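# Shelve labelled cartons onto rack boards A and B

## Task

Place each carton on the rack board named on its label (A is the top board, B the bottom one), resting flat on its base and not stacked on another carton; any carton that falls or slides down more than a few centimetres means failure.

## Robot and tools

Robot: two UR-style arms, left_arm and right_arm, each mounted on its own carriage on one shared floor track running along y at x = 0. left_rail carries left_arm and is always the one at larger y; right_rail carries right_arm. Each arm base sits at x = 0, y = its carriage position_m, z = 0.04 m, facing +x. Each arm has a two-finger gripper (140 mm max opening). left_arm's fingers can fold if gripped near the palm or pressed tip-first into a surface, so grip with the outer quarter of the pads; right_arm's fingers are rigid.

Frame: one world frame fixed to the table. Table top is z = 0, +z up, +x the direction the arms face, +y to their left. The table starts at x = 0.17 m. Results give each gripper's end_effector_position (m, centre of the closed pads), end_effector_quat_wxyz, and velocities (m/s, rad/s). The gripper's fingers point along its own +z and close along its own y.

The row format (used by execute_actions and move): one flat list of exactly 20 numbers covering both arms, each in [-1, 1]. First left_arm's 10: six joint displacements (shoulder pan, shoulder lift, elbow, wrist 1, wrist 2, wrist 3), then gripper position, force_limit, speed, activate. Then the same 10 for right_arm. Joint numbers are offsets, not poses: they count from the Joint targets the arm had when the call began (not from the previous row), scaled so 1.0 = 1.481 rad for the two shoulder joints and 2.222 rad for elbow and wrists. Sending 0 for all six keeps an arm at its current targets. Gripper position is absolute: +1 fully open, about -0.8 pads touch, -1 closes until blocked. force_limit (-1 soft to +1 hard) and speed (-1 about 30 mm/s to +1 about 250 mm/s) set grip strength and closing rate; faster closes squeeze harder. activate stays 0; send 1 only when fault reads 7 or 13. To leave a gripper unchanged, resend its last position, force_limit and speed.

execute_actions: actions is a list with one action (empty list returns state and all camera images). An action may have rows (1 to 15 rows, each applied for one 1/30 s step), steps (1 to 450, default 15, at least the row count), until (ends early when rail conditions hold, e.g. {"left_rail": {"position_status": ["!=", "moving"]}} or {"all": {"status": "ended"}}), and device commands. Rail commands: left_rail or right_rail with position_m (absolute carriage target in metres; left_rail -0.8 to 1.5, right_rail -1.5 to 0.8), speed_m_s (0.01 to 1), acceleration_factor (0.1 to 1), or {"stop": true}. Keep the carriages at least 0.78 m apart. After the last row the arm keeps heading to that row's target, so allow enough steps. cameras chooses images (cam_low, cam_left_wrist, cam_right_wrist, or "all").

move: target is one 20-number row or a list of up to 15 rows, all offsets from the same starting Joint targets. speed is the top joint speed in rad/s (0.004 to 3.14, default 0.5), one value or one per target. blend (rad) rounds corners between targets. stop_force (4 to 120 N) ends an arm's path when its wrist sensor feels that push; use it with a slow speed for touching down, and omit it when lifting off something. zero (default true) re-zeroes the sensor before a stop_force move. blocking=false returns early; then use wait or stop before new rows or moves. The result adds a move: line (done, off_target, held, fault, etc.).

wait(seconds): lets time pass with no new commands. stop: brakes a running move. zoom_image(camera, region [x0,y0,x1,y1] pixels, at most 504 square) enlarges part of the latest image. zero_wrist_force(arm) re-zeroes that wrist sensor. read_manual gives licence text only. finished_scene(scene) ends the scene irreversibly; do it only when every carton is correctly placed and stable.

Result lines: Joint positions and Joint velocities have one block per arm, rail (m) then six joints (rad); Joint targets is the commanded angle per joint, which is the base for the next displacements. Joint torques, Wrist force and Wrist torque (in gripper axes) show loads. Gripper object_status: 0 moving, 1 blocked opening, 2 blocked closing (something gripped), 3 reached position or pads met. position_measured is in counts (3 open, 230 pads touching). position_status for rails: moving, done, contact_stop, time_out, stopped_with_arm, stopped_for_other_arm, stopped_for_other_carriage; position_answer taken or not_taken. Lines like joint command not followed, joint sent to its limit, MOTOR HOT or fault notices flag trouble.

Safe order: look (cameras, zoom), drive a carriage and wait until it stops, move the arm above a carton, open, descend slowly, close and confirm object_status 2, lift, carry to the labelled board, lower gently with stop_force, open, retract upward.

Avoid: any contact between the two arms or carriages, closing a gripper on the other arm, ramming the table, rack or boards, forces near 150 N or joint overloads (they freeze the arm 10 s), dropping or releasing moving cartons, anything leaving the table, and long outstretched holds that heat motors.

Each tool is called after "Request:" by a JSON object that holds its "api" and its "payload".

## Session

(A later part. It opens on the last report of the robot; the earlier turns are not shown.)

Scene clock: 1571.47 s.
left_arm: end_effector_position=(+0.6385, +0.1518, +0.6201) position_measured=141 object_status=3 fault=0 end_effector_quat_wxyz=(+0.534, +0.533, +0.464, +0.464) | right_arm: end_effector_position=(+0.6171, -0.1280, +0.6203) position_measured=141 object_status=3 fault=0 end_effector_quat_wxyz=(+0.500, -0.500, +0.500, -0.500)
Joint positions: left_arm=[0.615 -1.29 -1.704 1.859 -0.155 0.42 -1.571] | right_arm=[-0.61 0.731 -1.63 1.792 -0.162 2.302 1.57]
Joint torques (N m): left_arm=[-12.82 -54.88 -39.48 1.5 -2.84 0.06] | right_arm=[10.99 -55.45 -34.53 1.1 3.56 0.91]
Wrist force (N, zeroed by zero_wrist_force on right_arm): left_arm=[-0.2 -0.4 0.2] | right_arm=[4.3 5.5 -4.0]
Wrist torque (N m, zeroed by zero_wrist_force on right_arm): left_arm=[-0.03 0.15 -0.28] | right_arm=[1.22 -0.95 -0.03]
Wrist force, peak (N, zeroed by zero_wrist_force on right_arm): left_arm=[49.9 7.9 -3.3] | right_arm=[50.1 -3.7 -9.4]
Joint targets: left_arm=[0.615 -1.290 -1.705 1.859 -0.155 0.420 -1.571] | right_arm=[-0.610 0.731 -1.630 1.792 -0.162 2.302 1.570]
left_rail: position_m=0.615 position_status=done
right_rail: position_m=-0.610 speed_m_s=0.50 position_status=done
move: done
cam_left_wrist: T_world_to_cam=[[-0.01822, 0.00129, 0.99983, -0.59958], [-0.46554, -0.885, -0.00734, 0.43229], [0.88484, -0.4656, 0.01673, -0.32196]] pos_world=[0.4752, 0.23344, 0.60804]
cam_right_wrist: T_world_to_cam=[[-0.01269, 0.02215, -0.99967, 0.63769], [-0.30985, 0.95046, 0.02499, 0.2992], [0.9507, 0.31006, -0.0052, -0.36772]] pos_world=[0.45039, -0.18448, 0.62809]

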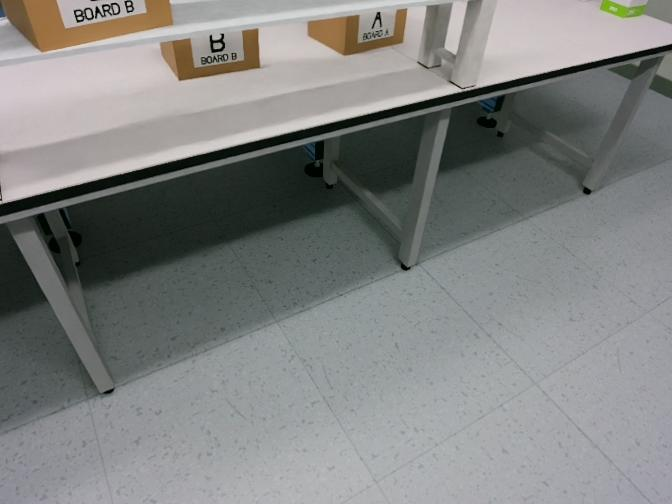

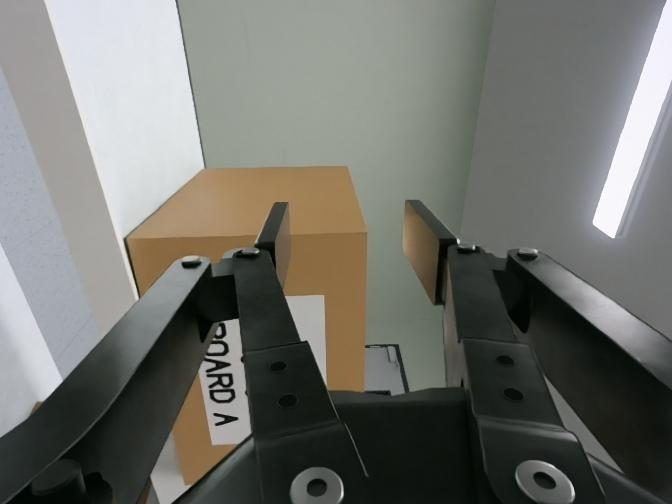

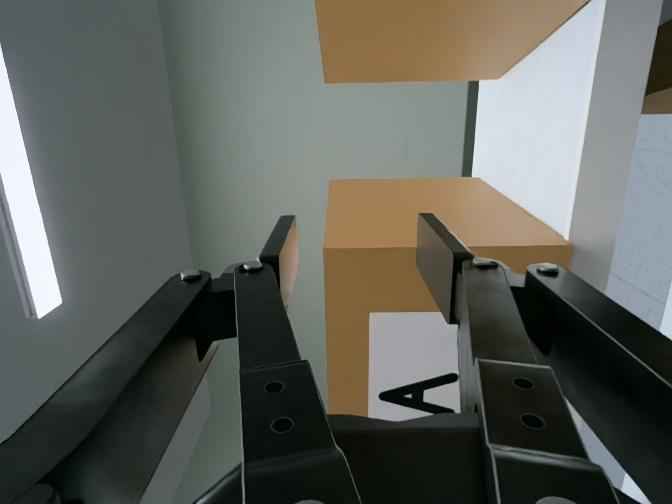

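Request:
{"api": "move", "payload": {"target": [[-0.24286, -0.00552, 0.17144, -0.16731, -0.17896, 0, -0.1, -1, 0, 0, 0.0836, -0.0684, 0.20823, -0.16264, 0.03835, 0, -0.1, -1, 0, 0], [-0.24286, 0.16528, 0.24116, -0.35087, -0.17896, 0, -0.1, -1, 0, 0, 0.0836, 0.10495, 0.27898, -0.34898, 0.03835, 0, -0.1, -1, 0, 0], [-0.24286, 0.40039, 0.26284, -0.52926, -0.17896, 0, -0.1, -1, 0, 0, 0.0836, 0.34573, 0.30109, -0.53153, 0.03835, 0, -0.1, -1, 0, 0]], "speed": [0.3, 0.3, 0.25], "blend": [0.02, 0.02, 0], "stop_force": 25, "cameras": ["all"]}}

Scene clock: 1640.23 s.
left_arm: end_effector_position=(+0.4803, +0.1611, +0.0947) position_measured=141 object_status=3 fault=0 end_effector_quat_wxyz=(+0.525, +0.525, +0.474, +0.474) | right_arm: end_effector_position=(+0.4693, -0.1831, +0.0951) position_measured=141 object_status=3 fault=0 end_effector_quat_wxyz=(+0.510, -0.510, +0.490, -0.490)
Joint positions: left_arm=[0.615 -1.65 -1.111 2.443 -1.331 0.022 -1.571] | right_arm=[-0.61 0.855 -1.118 2.461 -1.343 2.387 1.57]
Joint torques (N m): left_arm=[-11.88 -31.73 -0.99 -2.63 -1.36 0.43] | right_arm=[9.04 -40.07 -2.71 -5.94 3.02 1.14]
Wrist force (N, zeroed by zero_wrist_force on right_arm): left_arm=[-0.1 -0.7 0.3] | right_arm=[3.4 6.1 -4.4]
Wrist torque (N m, zeroed by zero_wrist_force on right_arm): left_arm=[-0.08 0.13 -0.26] | right_arm=[1.38 -0.72 0.01]
Wrist force, peak (N, zeroed by zero_wrist_force on right_arm): left_arm=[-0.4 -1.3 0.6] | right_arm=[3.7 6.5 -5.5]
Joint targets: left_arm=[0.615 -1.650 -1.111 2.443 -1.331 0.022 -1.571] | right_arm=[-0.610 0.855 -1.118 2.461 -1.343 2.387 1.570]
left_rail: position_m=0.615 position_status=done
right_rail: position_m=-0.610 speed_m_s=0.50 position_status=done
move: done
cam_left_wrist: T_world_to_cam=[[-0.01834, -0.00048, 0.99983, -0.07685], [-0.43178, -0.90194, -0.00835, 0.34961], [0.90179, -0.43186, 0.01634, -0.18235]] pos_world=[0.31399, 0.23655, 0.08274]
cam_right_wrist: T_world_to_cam=[[-0.01354, 0.02164, -0.99967, 0.11241], [-0.34628, 0.9378, 0.02499, 0.33362], [0.93803, 0.34651, -0.0052, -0.20027]] pos_world=[0.3049, -0.24591, 0.10299]

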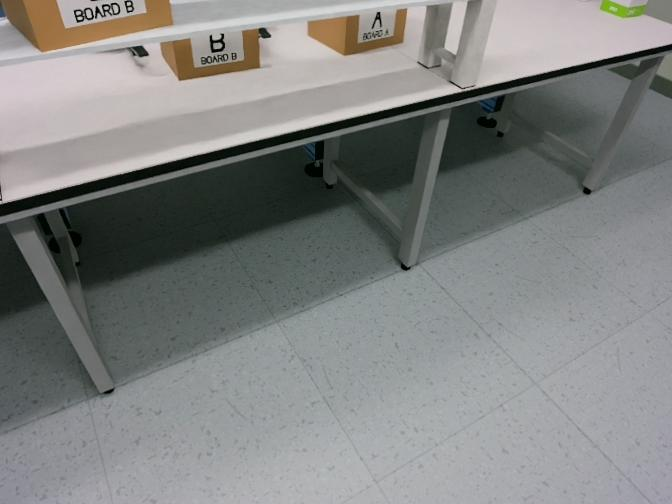

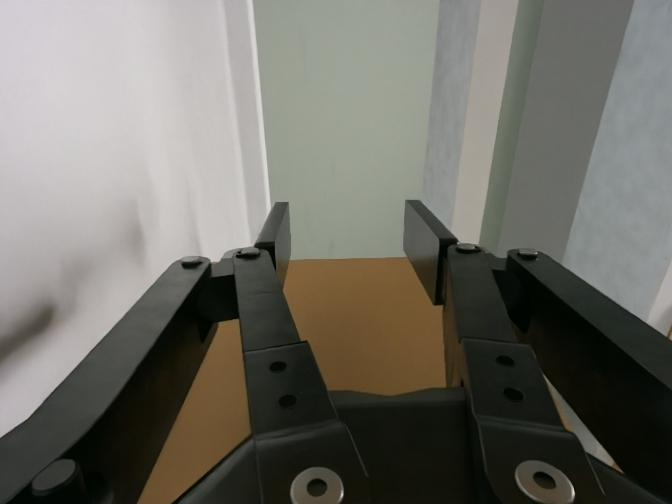

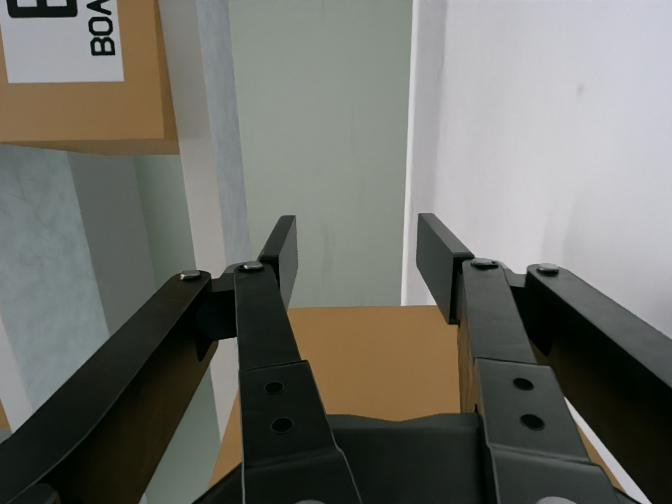

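Request:
{"api": "zoom_image", "payload": {"camera": "cam_left_wrist", "region": [100, 230, 480, 504]}}

Request:
{"api": "zoom_image", "payload": {"camera": "cam_right_wrist", "region": [180, 260, 560, 504]}}

Scaled by 1.326.

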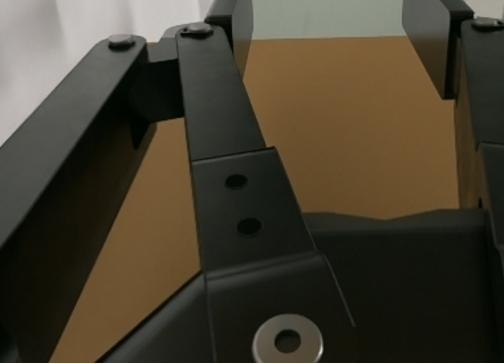

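Scaled by 1.326.

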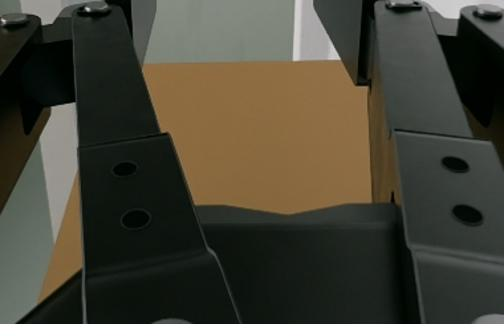

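Request:
{"api": "zoom_image", "payload": {"camera": "cam_left_wrist", "region": [420, 250, 672, 504]}}

Request:
{"api": "zoom_image", "payload": {"camera": "cam_right_wrist", "region": [180, 340, 300, 504]}}

Request:
{"api": "zoom_image", "payload": {"camera": "cam_right_wrist", "region": [450, 250, 672, 504]}}

Scaled by 1.984.

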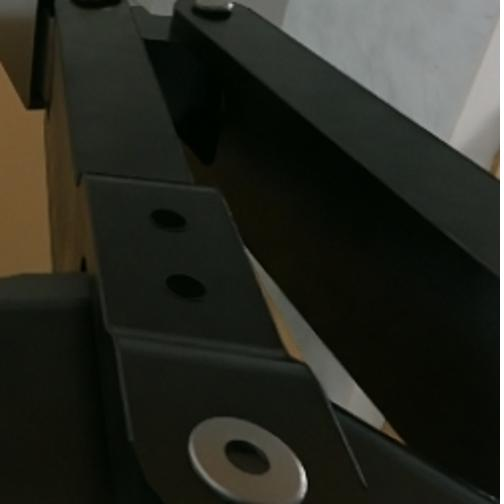

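Scaled by 3.073.

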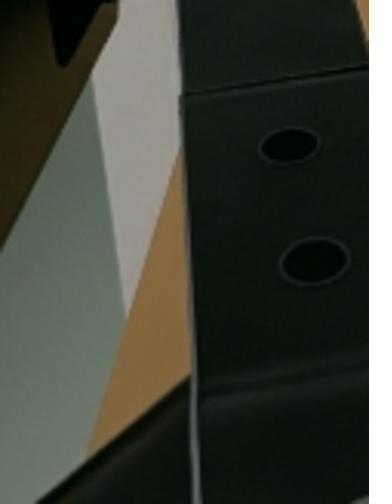

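Scaled by 1.984.

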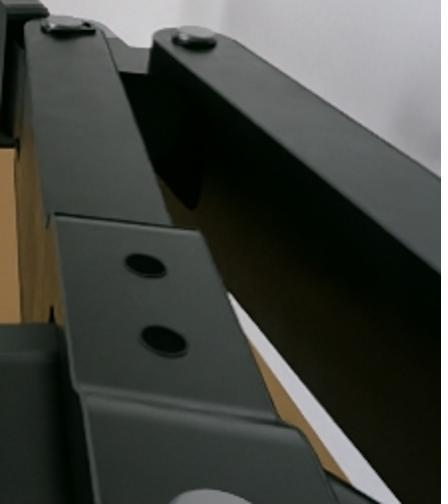

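Request:
{"api": "zoom_image", "payload": {"camera": "cam_left_wrist", "region": [530, 365, 640, 485]}}

Request:
{"api": "zoom_image", "payload": {"camera": "cam_right_wrist", "region": [560, 390, 650, 504]}}

Request:
{"api": "zoom_image", "payload": {"camera": "cam_left_wrist", "region": [80, 240, 260, 504]}}

Scaled by 4.200.

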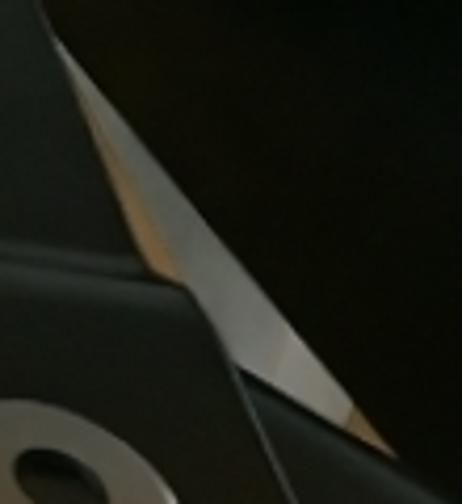

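Scaled by 4.421.

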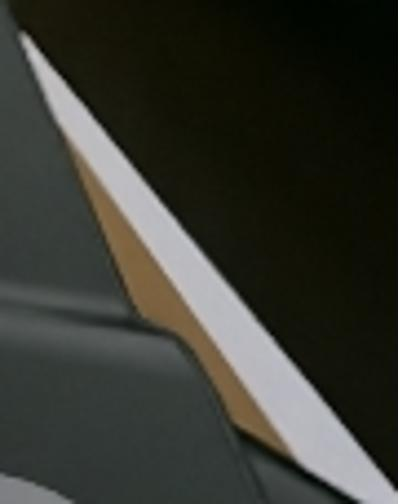

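Scaled by 1.909.

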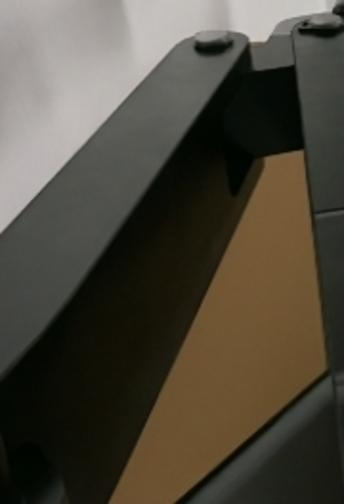

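Request:
{"api": "move", "payload": {"target": [0.00357, 0.02251, -0.04262, 0.02761, 0.00238, 0, -0.1, -1, 0, 0, 0.06722, 0.03321, -0.06264, 0.0405, 0.04481, 0, -0.1, -1, 0, 0], "speed": 0.035, "stop_force": 5}}

Scene clock: 1763.83 s.
left_arm: end_effector_position=(+0.4792, +0.1261, +0.0946) position_measured=141 object_status=3 fault=0 end_effector_quat_wxyz=(+0.525, +0.525, +0.474, +0.474) | right_arm: end_effector_position=(+0.4723, -0.1236, +0.0949) position_measured=141 object_status=3 fault=0 end_effector_quat_wxyz=(+0.510, -0.510, +0.490, -0.490)
Joint positions: left_arm=[0.615 -1.646 -1.089 2.378 -1.289 0.026 -1.571] | right_arm=[-0.61 0.937 -1.078 2.348 -1.27 2.469 1.57]
Joint torques (N m): left_arm=[-10.82 -78.34 -14.11 -1.06 -1.49 0.61] | right_arm=[-14.75 -70.98 -5.51 -5.64 -3 1.01]
Wrist force (N, zeroed by zero_wrist_force on right_arm): left_arm=[2.4 -1.2 -1.3] | right_arm=[4.0 5.9 -3.6]
Wrist torque (N m, zeroed by zero_wrist_force on right_arm): left_arm=[-0.07 0.20 -0.17] | right_arm=[1.38 -0.92 0.01]
Wrist force, peak (N, zeroed by zero_wrist_force on right_arm): left_arm=[6.5 -0.1 -0.9] | right_arm=[11.7 3.8 -4.1]
Joint targets: left_arm=[0.615 -1.646 -1.089 2.378 -1.289 0.026 -1.571] | right_arm=[-0.610 0.936 -1.078 2.348 -1.270 2.469 1.570]
left_rail: position_m=0.615 position_status=done
right_rail: position_m=-0.610 speed_m_s=0.50 position_status=done
move: contact (left_arm, right_arm); left_arm: the elbow is farthest, 0.030 rad from its target; right_arm: the elbow is farthest, 0.026 rad from its target

Request:
{"api": "zero_wrist_force", "payload": {"arm": "right_arm"}}

Request:
{"api": "move", "payload": {"target": [0.00054, 0.00223, -0.00422, 0.00274, 0.00036, 0, -0.1, -1, 0, 0, 0.00436, 0.00226, -0.00426, 0.00275, 0.0029, 0, -0.1, -1, 0, 0], "speed": 0.02, "stop_force": 60, "zero": false}}

Wrist force sensor zeroed.

Scene clock: 1778.73 s.
left_arm: end_effector_position=(+0.4792, +0.1212, +0.0946) position_measured=141 object_status=3 fault=0 end_effector_quat_wxyz=(+0.525, +0.525, +0.474, +0.474) | right_arm: end_effector_position=(+0.4723, -0.1186, +0.0949) position_measured=141 object_status=3 fault=0 end_effector_quat_wxyz=(+0.510, -0.510, +0.490, -0.490)
Joint positions: left_arm=[0.615 -1.645 -1.085 2.369 -1.283 0.027 -1.571] | right_arm=[-0.61 0.943 -1.075 2.338 -1.264 2.475 1.57]
Joint torques (N m): left_arm=[-19.7 -34.57 -56.6 -1.17 25.62 0.14] | right_arm=[35.66 -42.25 -46.45 -0.13 -12.01 0.99]
Wrist force (N, zeroed by zero_wrist_force on right_arm): left_arm=[49.9 16.7 -15.7] | right_arm=[58.9 -15.6 -6.2]
Wrist torque (N m, zeroed by zero_wrist_force on right_arm): left_arm=[-0.90 1.52 -1.00] | right_arm=[0.46 1.23 0.30]
Wrist force, peak (N, zeroed by zero_wrist_force on right_arm): left_arm=[49.9 17.1 -16.0] | right_arm=[59.0 -15.9 -6.5]
Joint targets: left_arm=[0.615 -1.645 -1.085 2.369 -1.283 0.027 -1.571] | right_arm=[-0.610 0.943 -1.075 2.338 -1.264 2.475 1.570]
left_rail: position_m=0.615 position_status=done
right_rail: position_m=-0.610 speed_m_s=0.50 position_status=done
move: done

Request:
{"api": "move", "payload": {"target": [0, -0.06261, -0.00096, 0.04269, 0, 0, -0.1, -1, 0, 0, 0, -0.06028, -0.00097, 0.04114, 0, 0, -0.1, -1, 0, 0], "speed": 0.06}}

Scene clock: 1820.23 s.
left_arm: end_effector_position=(+0.4791, +0.1212, +0.1365) position_measured=141 object_status=3 fault=0 end_effector_quat_wxyz=(+0.525, +0.525, +0.474, +0.474) | right_arm: end_effector_position=(+0.4722, -0.1187, +0.1368) position_measured=141 object_status=3 fault=0 end_effector_quat_wxyz=(+0.510, -0.510, +0.490, -0.490)
Joint positions: left_arm=[0.615 -1.645 -1.178 2.367 -1.188 0.027 -1.571] | right_arm=[-0.61 0.943 -1.164 2.336 -1.172 2.475 1.57]
Joint torques (N m): left_arm=[-33.14 -84.66 -63.26 -0.77 25.5 0.23] | right_arm=[28.45 -77.65 -51.46 -1.99 -25.38 0.95]
Wrist force (N, zeroed by zero_wrist_force on right_arm): left_arm=[47.6 -8.1 -2.5] | right_arm=[48.1 8.7 -2.4]
Wrist torque (N m, zeroed by zero_wrist_force on right_arm): left_arm=[-0.04 1.68 -0.49] | right_arm=[0.53 1.14 0.24]
Wrist force, peak (N, zeroed by zero_wrist_force on right_arm): left_arm=[56.9 -8.9 -3.4] | right_arm=[59.7 -15.2 -6.5]
Joint targets: left_arm=[0.615 -1.645 -1.178 2.367 -1.188 0.027 -1.571] | right_arm=[-0.610 0.943 -1.164 2.336 -1.172 2.475 1.570]
left_rail: position_m=0.615 position_status=done
right_rail: position_m=-0.610 speed_m_s=0.50 position_status=done
move: done

Request:
{"api": "move", "payload": {"target": [[0,-0.06175,-0.00472,0.04587,0,0,-0.1,-1,0,0,0,-0.05949,-0.00459,0.04424,0,0,-0.1,-1,0,0],[0,-0.12097,-0.01299,0.09361,0,0,-0.1,-1,0,0,0,-0.11661,-0.01263,0.09036,0,0,-0.1,-1,0,0],[0,-0.17598,-0.02461,0.1419,0,0,-0.1,-1,0,0,0,-0.1698,-0.02396,0.13713,0,0,-0.1,-1,0,0],[0,-0.2251,-0.03939,0.18942,0,0,-0.1,-1,0,0,0,-0.21748,-0.0384,0.18335,0,0,-0.1,-1,0,0],[0,-0.26665,-0.05712,0.23485,0,0,-0.1,-1,0,0,0,-0.25809,-0.05577,0.22779,0,0,-0.1,-1,0,0],[0.05967,-0.25101,-0.06758,0.23488,0.03977,0,-0.1,-1,0,0,-0.04548,-0.24407,-0.06546,0.22814,-0.03031,0,-0.1,-1,0,0],[0.11712,-0.23267,-0.0804,0.23548,0.07806,0,-0.1,-1,0,0,-0.08717,-0.22731,-0.07753,0.22904,-0.0581,0,-0.1,-1,0,0],[0.17202,-0.21197,-0.09545,0.23674,0.11465,0,-0.1,-1,0,0,-0.12527,-0.20812,-0.09184,0.23056,-0.08349,0,-0.1,-1,0,0],[0.22404,-0.18926,-0.11262,0.23877,0.14932,0,-0.1,-1,0,0,-0.15995,-0.18682,-0.10828,0.2328,-0.10661,0,-0.1,-1,0,0],[0.27269,-0.16487,-0.13176,0.24166,0.18175,0,-0.1,-1,0,0,-0.19135,-0.16373,-0.12669,0.23582,-0.12754,0,-0.1,-1,0,0],[0.31813,-0.13909,-0.15279,0.2455,0.21204,0,-0.1,-1,0,0,-0.21978,-0.13914,-0.14702,0.23976,-0.14649,0,-0.1,-1,0,0],[0.36037,-0.11217,-0.17561,0.25037,0.24019,0,-0.1,-1,0,0,-0.24551,-0.11334,-0.16917,0.24471,-0.16364,0,-0.1,-1,0,0],[0.39942,-0.08442,-0.20011,0.25638,0.26622,0,-0.1,-1,0,0,-0.26879,-0.0866,-0.19306,0.25078,-0.17916,0,-0.1,-1,0,0]], "speed": [0.12,0.15,0.15,0.15,0.12,0.12,0.15,0.15,0.15,0.15,0.15,0.15,0.1], "blend": [0.01,0.01,0.01,0.01,0.02,0.01,0.01,0.01,0.01,0.01,0.01,0.01,0], "cameras": ["all"]}}

Scene clock: 1898.63 s.
left_arm: end_effector_position=(+0.8003, +0.1212, +0.3599) position_measured=141 object_status=3 fault=0 end_effector_quat_wxyz=(+0.525, +0.525, +0.474, +0.474) | right_arm: end_effector_position=(+0.7934, -0.1186, +0.3603) position_measured=141 object_status=3 fault=0 end_effector_quat_wxyz=(+0.510, -0.510, +0.490, -0.490)
Joint positions: left_arm=[0.615 -1.054 -1.303 1.922 -0.618 0.618 -1.571] | right_arm=[-0.61 0.545 -1.292 1.907 -0.615 2.077 1.57]
Joint torques (N m): left_arm=[-27.17 -43.68 -76.97 -2.33 25.01 0.44] | right_arm=[20.65 -59.97 -61.47 -3.31 -24.72 1.09]
Wrist force (N, zeroed by zero_wrist_force on right_arm): left_arm=[46.5 -5.6 -2.6] | right_arm=[47.2 9.9 -1.5]
Wrist torque (N m, zeroed by zero_wrist_force on right_arm): left_arm=[-0.33 1.62 -0.53] | right_arm=[0.11 0.95 -0.26]
Wrist force, peak (N, zeroed by zero_wrist_force on right_arm): left_arm=[59.9 -8.5 -3.1] | right_arm=[60.6 8.3 -2.8]
Joint targets: left_arm=[0.615 -1.054 -1.303 1.922 -0.618 0.618 -1.571] | right_arm=[-0.610 0.545 -1.292 1.907 -0.615 2.077 1.570]
left_rail: position_m=0.615 position_status=done
right_rail: position_m=-0.610 speed_m_s=0.50 position_status=done
move: done
cam_left_wrist: T_world_to_cam=[[-0.01771, -0.00034, 0.99984, -0.33669], [-0.43159, -0.90204, -0.00795, 0.45373], [0.9019, -0.43166, 0.01583, -0.49233]] pos_world=[0.63389, 0.19665, 0.34804]
cam_right_wrist: T_world_to_cam=[[-0.01354, 0.02164, -0.99967, 0.38051], [-0.34628, 0.9378, 0.02499, 0.3787], [0.93803, 0.34651, -0.0052, -0.52516]] pos_world=[0.62891, -0.18141, 0.36819]

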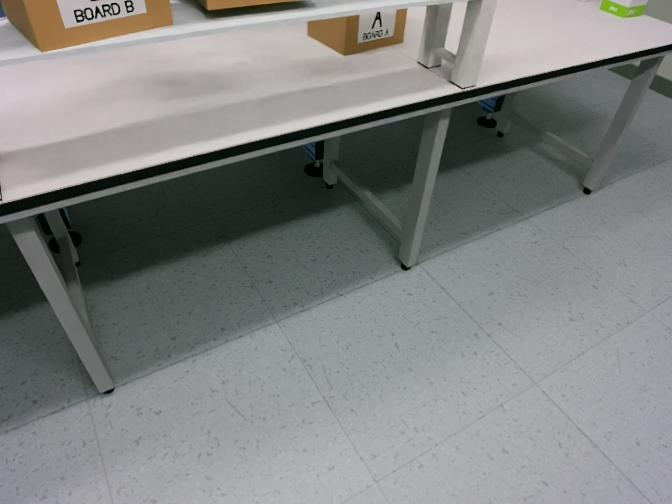

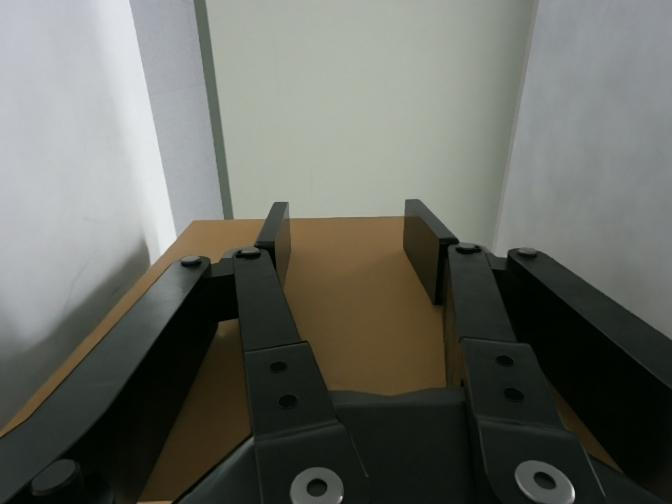

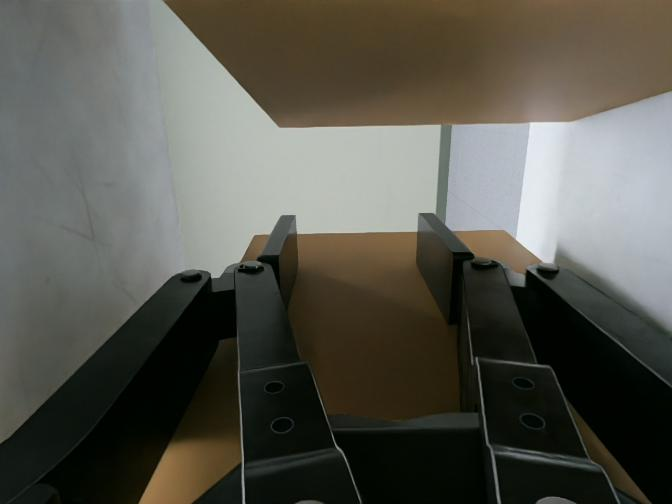

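Request:
{"api": "move", "payload": {"target": [[0.00925,0.01665,-0.00155,-0.00955,0.00617,0,-0.1,-1,0,0,-0.00544,0.0163,-0.00144,-0.00943,-0.00362,0,-0.1,-1,0,0],[0.00925,0.02523,0.00238,-0.01919,0.00617,0,-0.1,-1,0,0,-0.00544,0.02479,0.00248,-0.019,-0.00362,0,-0.1,-1,0,0]], "speed": [0.04, 0.02], "blend": [0.003, 0], "stop_force": 8}}

Scene clock: 1952.87 s.
left_arm: end_effector_position=(+0.8104, +0.1212, +0.3391) position_measured=141 object_status=3 fault=0 end_effector_quat_wxyz=(+0.525, +0.525, +0.474, +0.474) | right_arm: end_effector_position=(+0.8035, -0.1186, +0.3394) position_measured=141 object_status=3 fault=0 end_effector_quat_wxyz=(+0.510, -0.509, +0.490, -0.490)
Joint positions: left_arm=[0.615 -1.04 -1.271 1.924 -0.652 0.632 -1.571] | right_arm=[-0.61 0.537 -1.261 1.909 -0.649 2.069 1.57]
Joint torques (N m): left_arm=[-33.96 -85.98 -73.92 -2.35 24.86 0.65] | right_arm=[25.39 -83.68 -58.47 -2.7 -24.25 0.7]
Wrist force (N, zeroed by zero_wrist_force on right_arm): left_arm=[47.1 -3.6 -3.7] | right_arm=[48.9 5.5 -2.8]
Wrist torque (N m, zeroed by zero_wrist_force on right_arm): left_arm=[0.13 1.65 -0.60] | right_arm=[-0.48 0.92 -0.25]
Wrist force, peak (N, zeroed by zero_wrist_force on right_arm): left_arm=[48.7 2.6 0.6] | right_arm=[49.0 5.6 -2.9]
Joint targets: left_arm=[0.615 -1.040 -1.271 1.924 -0.652 0.632 -1.571] | right_arm=[-0.610 0.537 -1.261 1.909 -0.649 2.069 1.570]
left_rail: position_m=0.615 position_status=done
right_rail: position_m=-0.610 speed_m_s=0.50 position_status=done
move: contact (left_arm, right_arm); path passed 1 of 2 targets

Request:
{"api": "move", "payload": {"target": [0,0.00358,0.00162,-0.00401,0,0,-0.1,-1,0,0,0,0.00354,0.00163,-0.00399,0,0,-0.1,-1,0,0], "speed": 0.02, "stop_force": 15, "cameras": ["cam_left_wrist", "cam_right_wrist"]}}

Scene clock: 1959.93 s.
left_arm: end_effector_position=(+0.8105, +0.1211, +0.3375) position_measured=141 object_status=3 fault=0 end_effector_quat_wxyz=(+0.525, +0.525, +0.474, +0.474) | right_arm: end_effector_position=(+0.8036, -0.1186, +0.3376) position_measured=141 object_status=3 fault=0 end_effector_quat_wxyz=(+0.510, -0.509, +0.490, -0.490)
Joint positions: left_arm=[0.615 -1.04 -1.269 1.925 -0.655 0.632 -1.571] | right_arm=[-0.61 0.537 -1.259 1.91 -0.652 2.069 1.57]
Joint torques (N m): left_arm=[-51.1 -74.58 -66.44 -1.22 24.98 0.28] | right_arm=[33.44 -69.85 -51.14 -0.83 -23.38 0.93]
Wrist force (N, zeroed by zero_wrist_force on right_arm): left_arm=[49.4 8.5 -1.4] | right_arm=[49.1 -7.6 -6.8]
Wrist torque (N m, zeroed by zero_wrist_force on right_arm): left_arm=[-0.06 1.80 -0.67] | right_arm=[-0.47 0.82 -0.20]
Wrist force, peak (N, zeroed by zero_wrist_force on right_arm): left_arm=[52.1 17.6 -2.4] | right_arm=[51.6 -15.5 -10.7]
Joint targets: left_arm=[0.615 -1.040 -1.269 1.925 -0.655 0.632 -1.571] | right_arm=[-0.610 0.537 -1.259 1.910 -0.652 2.069 1.570]
left_rail: position_m=0.615 position_status=done
right_rail: position_m=-0.610 speed_m_s=0.50 position_status=done
move: contact (left_arm, right_arm)
cam_left_wrist: T_world_to_cam=[[-0.01812, 0.0002, 0.99984, -0.31375], [-0.43159, -0.90204, -0.00765, 0.45776], [0.90189, -0.43166, 0.01643, -0.5014]] pos_world=[0.64409, 0.19655, 0.32544]
cam_right_wrist: T_world_to_cam=[[-0.013, 0.02194, -0.99967, 0.35758], [-0.34618, 0.93783, 0.02509, 0.38271], [0.93808, 0.34639, -0.0046, -0.53511]] pos_world=[0.63911, -0.18141, 0.3454]

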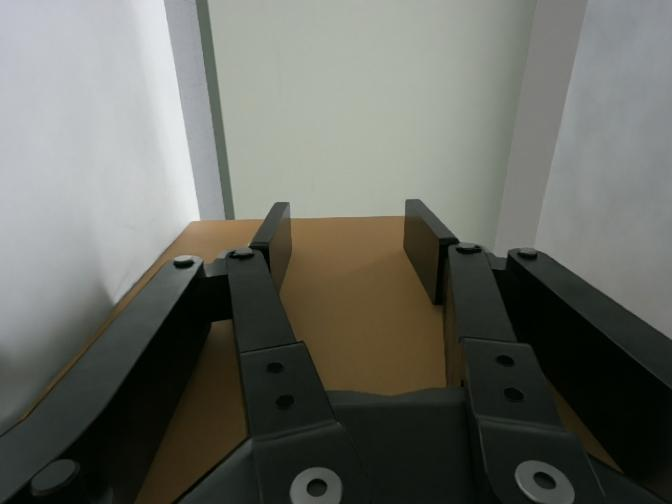

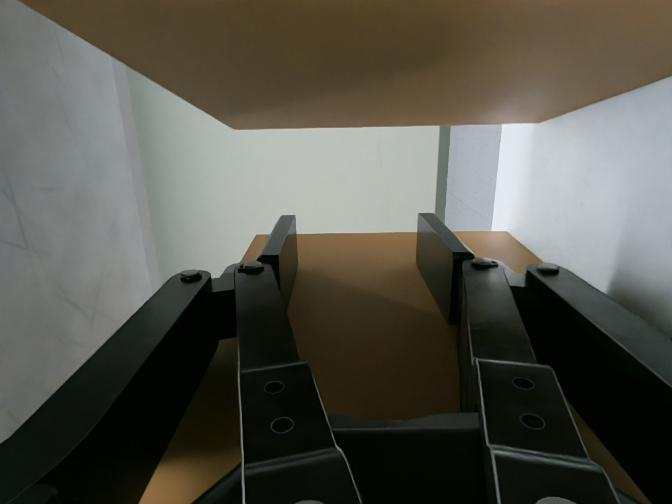

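Request:
{"api": "move", "payload": {"target": [[0.0094,-0.01232,0.0115,-0.00329,0.00626,0,-0.1,-1,0,0,-0.0108,-0.00833,0.00806,-0.00251,-0.0072,0,-0.1,-1,0,0],[-0.03111,-0.04292,0.03912,-0.01051,-0.02073,0,-0.1,-1,0,0,0.01427,-0.03569,0.03321,-0.00942,0.00951,0,-0.1,-1,0,0],[-0.07546,-0.07284,0.06492,-0.01637,-0.0503,0,-0.1,-1,0,0,0.04215,-0.06193,0.0564,-0.01512,0.0281,0,-0.1,-1,0,0],[-0.12382,-0.1018,0.08881,-0.02095,-0.08252,0,-0.1,-1,0,0,0.07314,-0.08675,0.07751,-0.01969,0.04875,0,-0.1,-1,0,0],[-0.17632,-0.12951,0.11066,-0.02433,-0.11752,0,-0.1,-1,0,0,0.10752,-0.10984,0.09645,-0.02324,0.07166,0,-0.1,-1,0,0],[-0.23313,-0.15569,0.13036,-0.0266,-0.15538,0,-0.1,-1,0,0,0.14559,-0.13086,0.1131,-0.02588,0.09704,0,-0.1,-1,0,0],[-0.29437,-0.18003,0.14782,-0.02782,-0.1962,0,-0.1,-1,0,0,0.18763,-0.14951,0.12735,-0.0277,0.12506,0,-0.1,-1,0,0],[-0.37875,-0.35404,0.01879,0.21718,-0.25244,0,-0.1,-1,0,0,0.24711,-0.31298,0.00018,0.20842,0.1647,0,-0.1,-1,0,0]], "speed": [0.04,0.12,0.15,0.15,0.15,0.15,0.15,0.3], "blend": [0,0.01,0.01,0.01,0.01,0.01,0.02,0], "cameras": ["all"]}}

Scene clock: 2031.90 s.
left_arm: end_effector_position=(+0.5000, +0.1479, +0.6000) position_measured=141 object_status=3 fault=0 end_effector_quat_wxyz=(+0.525, +0.525, +0.474, +0.474) | right_arm: end_effector_position=(+0.4942, -0.1207, +0.5996) position_measured=141 object_status=3 fault=0 end_effector_quat_wxyz=(+0.510, -0.509, +0.490, -0.490)
Joint positions: left_arm=[0.615 -1.601 -1.794 1.967 -0.173 0.071 -1.571] | right_arm=[-0.61 0.903 -1.722 1.911 -0.189 2.435 1.57]
Joint torques (N m): left_arm=[-16.21 -44.99 -58.43 2.66 -2.34 1.05] | right_arm=[10.37 -48.19 -52.59 2.03 3.66 1.02]
Wrist force (N, zeroed by zero_wrist_force on right_arm): left_arm=[-0.2 -0.7 0.2] | right_arm=[-5.0 2.8 -0.3]
Wrist torque (N m, zeroed by zero_wrist_force on right_arm): left_arm=[-0.11 0.16 -0.27] | right_arm=[0.64 1.12 0.00]
Wrist force, peak (N, zeroed by zero_wrist_force on right_arm): left_arm=[49.9 8.4 -1.6] | right_arm=[49.4 -7.3 -6.7]
Joint targets: left_arm=[0.615 -1.601 -1.794 1.967 -0.173 0.071 -1.571] | right_arm=[-0.610 0.903 -1.722 1.911 -0.189 2.435 1.570]
left_rail: position_m=0.615 position_status=done
right_rail: position_m=-0.610 speed_m_s=0.50 position_status=done
move: done
cam_left_wrist: T_world_to_cam=[[-0.01821, 0.00024, 0.99983, -0.58182], [-0.43167, -0.902, -0.00764, 0.35], [0.90185, -0.43174, 0.01653, -0.21422]] pos_world=[0.33369, 0.22335, 0.58794]
cam_right_wrist: T_world_to_cam=[[-0.01311, 0.02222, -0.99967, 0.6156], [-0.34629, 0.93778, 0.02539, 0.27084], [0.93803, 0.34651, -0.0046, -0.24289]] pos_world=[0.32971, -0.18351, 0.6074]

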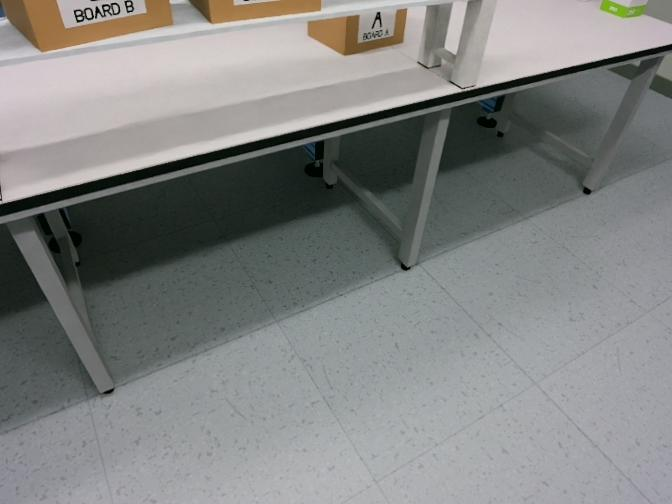

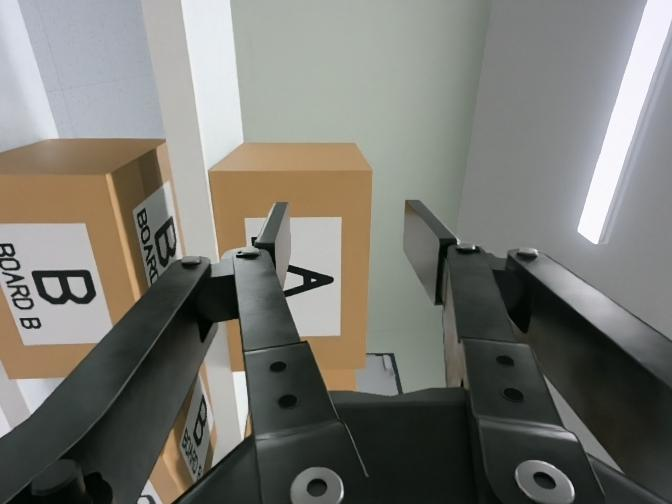

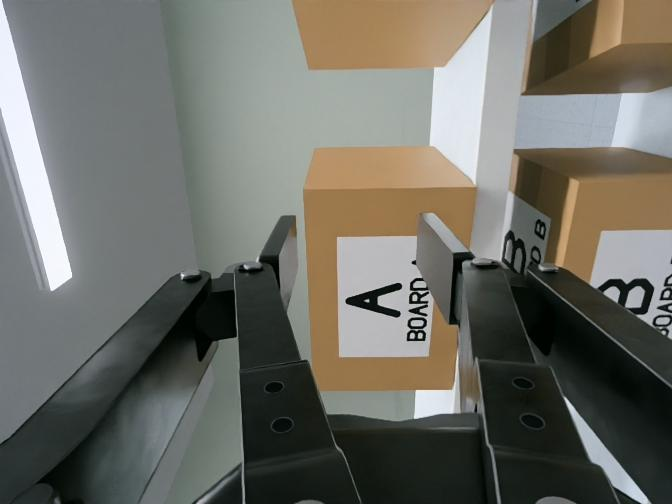

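Request:
{"api": "execute_actions", "payload": {"actions": [{"left_rail": {"position_m": 1.02, "speed_m_s": 0.5, "acceleration_factor": 0.6}, "steps": 120, "until": {"left_rail": {"position_status": ["!=", "moving"]}}}]}}

Request:
{"api": "execute_actions", "payload": {"actions": [{"right_rail": {"position_m": -0.2, "speed_m_s": 0.5, "acceleration_factor": 0.6}, "steps": 120, "until": {"right_rail": {"position_status": ["!=", "moving"]}}}], "cameras": ["all"]}}

Scene clock: 2039.73 s.
left_arm: end_effector_position=(+0.5000, +0.5529, +0.6001) position_measured=141 object_status=3 fault=0 end_effector_quat_wxyz=(+0.525, +0.525, +0.474, +0.474) | right_arm: end_effector_position=(+0.4942, -0.1207, +0.5998) position_measured=141 object_status=3 fault=0 end_effector_quat_wxyz=(+0.510, -0.509, +0.490, -0.490)
Joint positions: left_arm=[1.02 -1.601 -1.794 1.967 -0.173 0.071 -1.571] | right_arm=[-0.61 0.903 -1.722 1.911 -0.189 2.435 1.57]
Joint torques (N m): left_arm=[4.46 -27.46 -48.29 0.66 -0.85 0.41] | right_arm=[10.77 -46.42 -50.78 1.38 3.63 1.19]
Wrist force (N, zeroed by zero_wrist_force on right_arm): left_arm=[-0.4 -0.6 0.4] | right_arm=[-4.6 2.8 -0.2]
Wrist torque (N m, zeroed by zero_wrist_force on right_arm): left_arm=[-0.06 0.20 -0.26] | right_arm=[0.62 1.03 0.00]
Wrist force, peak (N, zeroed by zero_wrist_force on right_arm): left_arm=[-1.5 -0.8 0.2] | right_arm=[-5.2 3.0 -0.2]
Joint targets: left_arm=[1.020 -1.601 -1.794 1.967 -0.173 0.071 -1.571] | right_arm=[-0.610 0.903 -1.722 1.911 -0.189 2.435 1.570]
Tool commands: left_gripper/position=-0.1 left_gripper/force_limit=-1.0 left_gripper/speed=+0.0 left_gripper/activate=+0.0 right_gripper/position=-0.1 right_gripper/force_limit=-1.0 right_gripper/speed=+0.0 right_gripper/activate=+0.0
left_rail: position_m=1.020 speed_m_s=0.50 position_status=done
right_rail: position_m=-0.610 speed_m_s=0.50 position_status=done

Scene clock: 2042.03 s.
left_arm: end_effector_position=(+0.5000, +0.5529, +0.6001) position_measured=141 object_status=3 fault=0 end_effector_quat_wxyz=(+0.525, +0.525, +0.474, +0.474) | right_arm: end_effector_position=(+0.4942, +0.2893, +0.5998) position_measured=141 object_status=3 fault=0 end_effector_quat_wxyz=(+0.510, -0.509, +0.490, -0.490)
Joint positions: left_arm=[1.02 -1.601 -1.794 1.967 -0.173 0.071 -1.571] | right_arm=[-0.2 0.903 -1.722 1.911 -0.189 2.435 1.57]
Joint torques (N m): left_arm=[9.08 -5.99 -38.4 -0.92 1.54 0.69] | right_arm=[4.66 -23.75 -44.85 -1.68 -1.79 1]
Wrist force (N, zeroed by zero_wrist_force on right_arm): left_arm=[-0.3 -0.8 0.4] | right_arm=[-5.1 2.8 -0.1]
Wrist torque (N m, zeroed by zero_wrist_force on right_arm): left_arm=[-0.13 0.17 -0.27] | right_arm=[0.65 1.16 0.00]
Wrist force, peak (N, zeroed by zero_wrist_force on right_arm): left_arm=[-0.6 -1.1 0.4] | right_arm=[-5.7 3.0 -0.4]
Joint targets: left_arm=[1.020 -1.601 -1.794 1.967 -0.173 0.071 -1.571] | right_arm=[-0.200 0.903 -1.722 1.911 -0.189 2.435 1.570]
Tool commands: left_gripper/position=-0.1 left_gripper/force_limit=-1.0 left_gripper/speed=+0.0 left_gripper/activate=+0.0 right_gripper/position=-0.1 right_gripper/force_limit=-1.0 right_gripper/speed=+0.0 right_gripper/activate=+0.0
left_rail: position_m=1.020 speed_m_s=0.50 position_status=done
right_rail: position_m=-0.200 speed_m_s=0.50 position_status=done
cam_left_wrist: T_world_to_cam=[[-0.01817, 0.00033, 0.99984, -0.58209], [-0.43168, -0.902, -0.00754, 0.71525], [0.90185, -0.43174, 0.01653, -0.03937]] pos_world=[0.33369, 0.62835, 0.58804]
cam_right_wrist: T_world_to_cam=[[-0.01311, 0.02222, -0.99967, 0.60659], [-0.34629, 0.93778, 0.02539, -0.11356], [0.93803, 0.34651, -0.0046, -0.38493]] pos_world=[0.32971, 0.22639, 0.6075]

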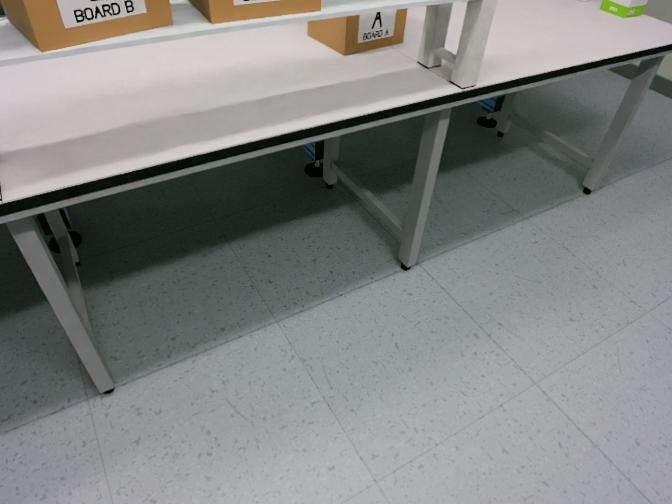

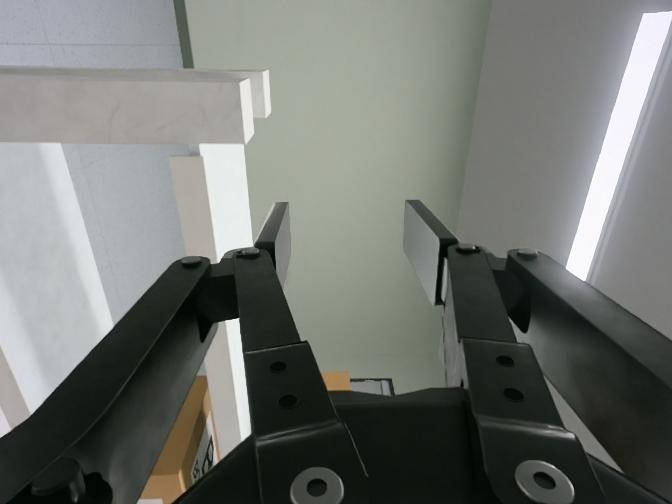

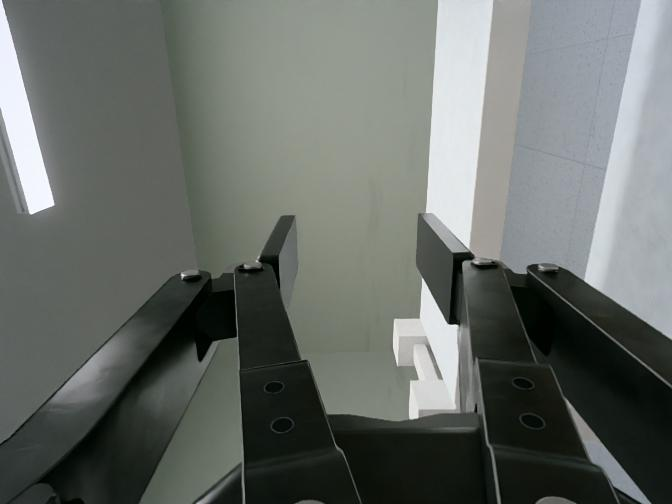

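Request:
{"api": "move", "payload": {"target": [[-0.08612,-0.07231,0.11487,-0.06667,-0.09823,0,-0.1,-1,0,0,-0.00413,0.00522,0.07846,-0.08194,-0.04342,0,-0.1,-1,0,0],[-0.08612,0.01521,0.19022,-0.20036,-0.09823,0,-0.1,-1,0,0,-0.00413,0.08907,0.14568,-0.20504,-0.04342,0,-0.1,-1,0,0],[-0.08612,0.16082,0.24048,-0.34767,-0.09823,0,-0.1,-1,0,0,-0.00413,0.2124,0.18827,-0.32984,-0.04342,0,-0.1,-1,0,0]], "speed": [0.3, 0.3, 0.25], "blend": [0.02, 0.02, 0], "stop_force": 25, "cameras": ["cam_left_wrist", "cam_right_wrist"]}}

Scene clock: 2074.50 s.
left_arm: end_effector_position=(+0.4585, +0.6493, +0.2501) position_measured=141 object_status=3 fault=0 end_effector_quat_wxyz=(+0.503, +0.503, +0.497, +0.497) | right_arm: end_effector_position=(+0.4796, +0.3004, +0.2505) position_measured=141 object_status=3 fault=0 end_effector_quat_wxyz=(+0.531, -0.531, +0.467, -0.467)
Joint positions: left_arm=[1.02 -1.729 -1.556 2.501 -0.945 -0.147 -1.571] | right_arm=[-0.2 0.897 -1.408 2.329 -0.922 2.338 1.57]
Joint torques (N m): left_arm=[-14.34 -8.46 -17.14 -2.24 -2.06 0.86] | right_arm=[-13.53 -32.84 -18.54 -6.23 -2.84 1.3]
Wrist force (N, zeroed by zero_wrist_force on right_arm): left_arm=[-0.2 -0.8 0.1] | right_arm=[-5.0 2.9 0.0]
Wrist torque (N m, zeroed by zero_wrist_force on right_arm): left_arm=[-0.14 0.14 -0.26] | right_arm=[0.63 1.13 -0.04]
Wrist force, peak (N, zeroed by zero_wrist_force on right_arm): left_arm=[-0.1 -1.6 0.3] | right_arm=[-5.2 3.9 -0.7]
Joint targets: left_arm=[1.020 -1.729 -1.556 2.501 -0.945 -0.147 -1.571] | right_arm=[-0.200 0.897 -1.408 2.329 -0.922 2.338 1.570]
left_rail: position_m=1.020 speed_m_s=0.50 position_status=done
right_rail: position_m=-0.200 speed_m_s=0.50 position_status=done
move: done
cam_left_wrist: T_world_to_cam=[[-0.01816, -0.00141, 0.99983, -0.23181], [-0.34819, -0.93739, -0.00764, 0.76635], [0.93725, -0.34827, 0.01653, -0.02493]] pos_world=[0.28599, 0.70936, 0.23804]
cam_right_wrist: T_world_to_cam=[[-0.01502, 0.02086, -0.99967, 0.25829], [-0.42947, 0.90273, 0.02529, -0.06976], [0.90295, 0.42971, -0.0046, -0.38492]] pos_world=[0.32149, 0.22299, 0.2582]

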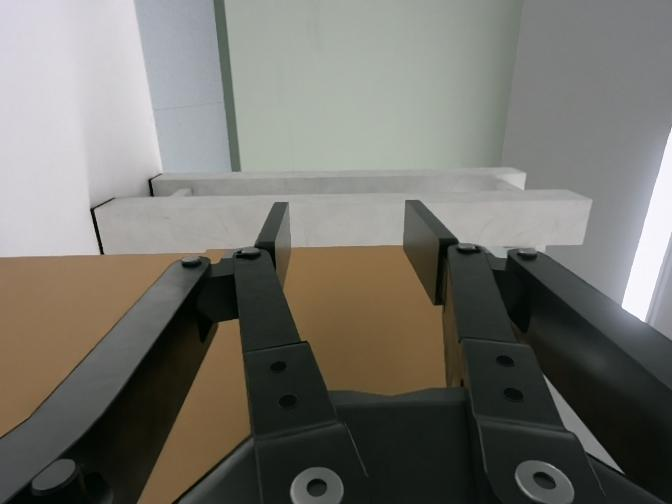

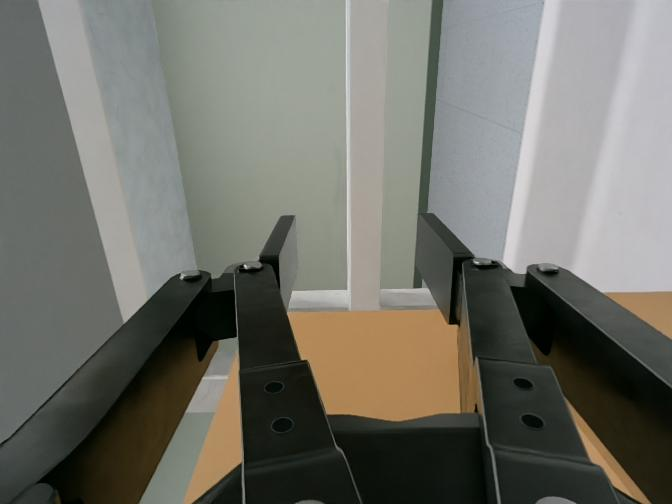

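Request:
{"api": "zoom_image", "payload": {"camera": "cam_right_wrist", "region": [170, 340, 300, 504]}}

Request:
{"api": "zoom_image", "payload": {"camera": "cam_right_wrist", "region": [470, 260, 672, 504]}}

Request:
{"api": "zoom_image", "payload": {"camera": "cam_left_wrist", "region": [100, 220, 300, 504]}}

Request:
{"api": "zoom_image", "payload": {"camera": "cam_left_wrist", "region": [520, 350, 660, 504]}}

Scaled by 3.073.

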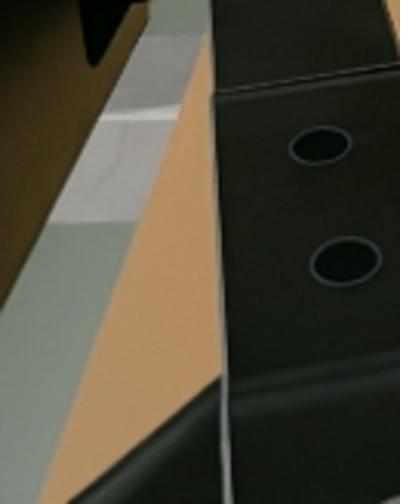

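Scaled by 2.066.

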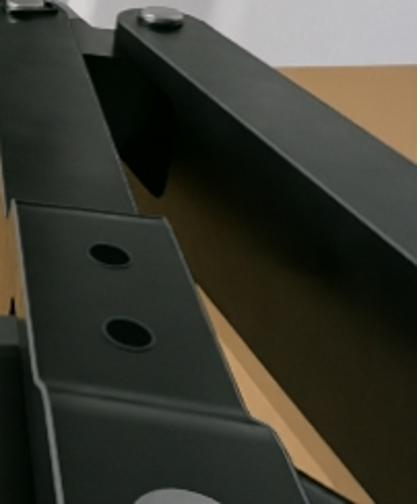

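Scaled by 1.775.

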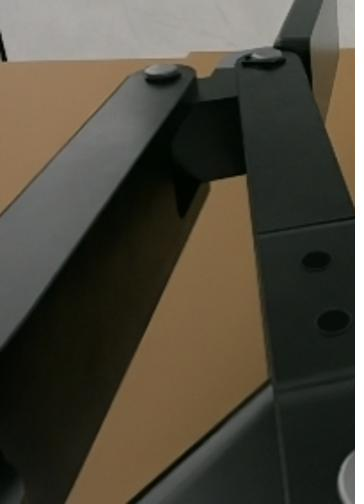

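Scaled by 3.273.

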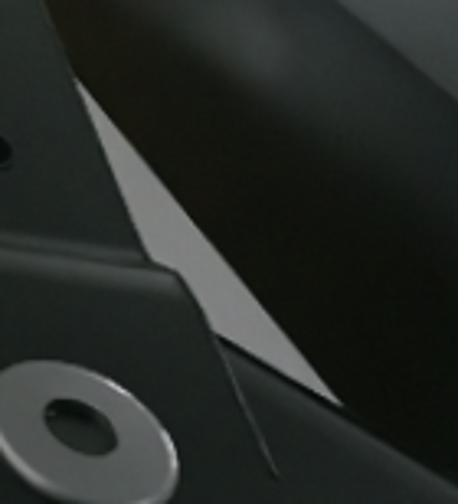

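Request:
{"api": "zoom_image", "payload": {"camera": "cam_right_wrist", "region": [560, 390, 660, 504]}}

Scaled by 4.421.

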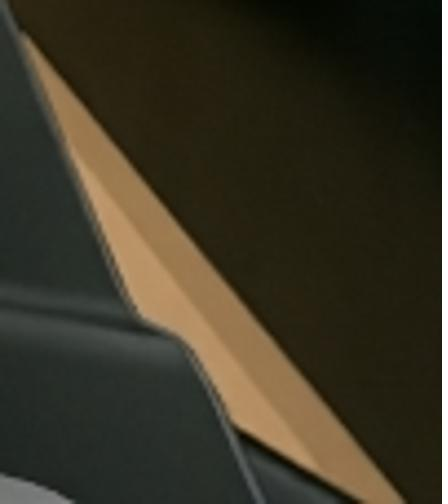

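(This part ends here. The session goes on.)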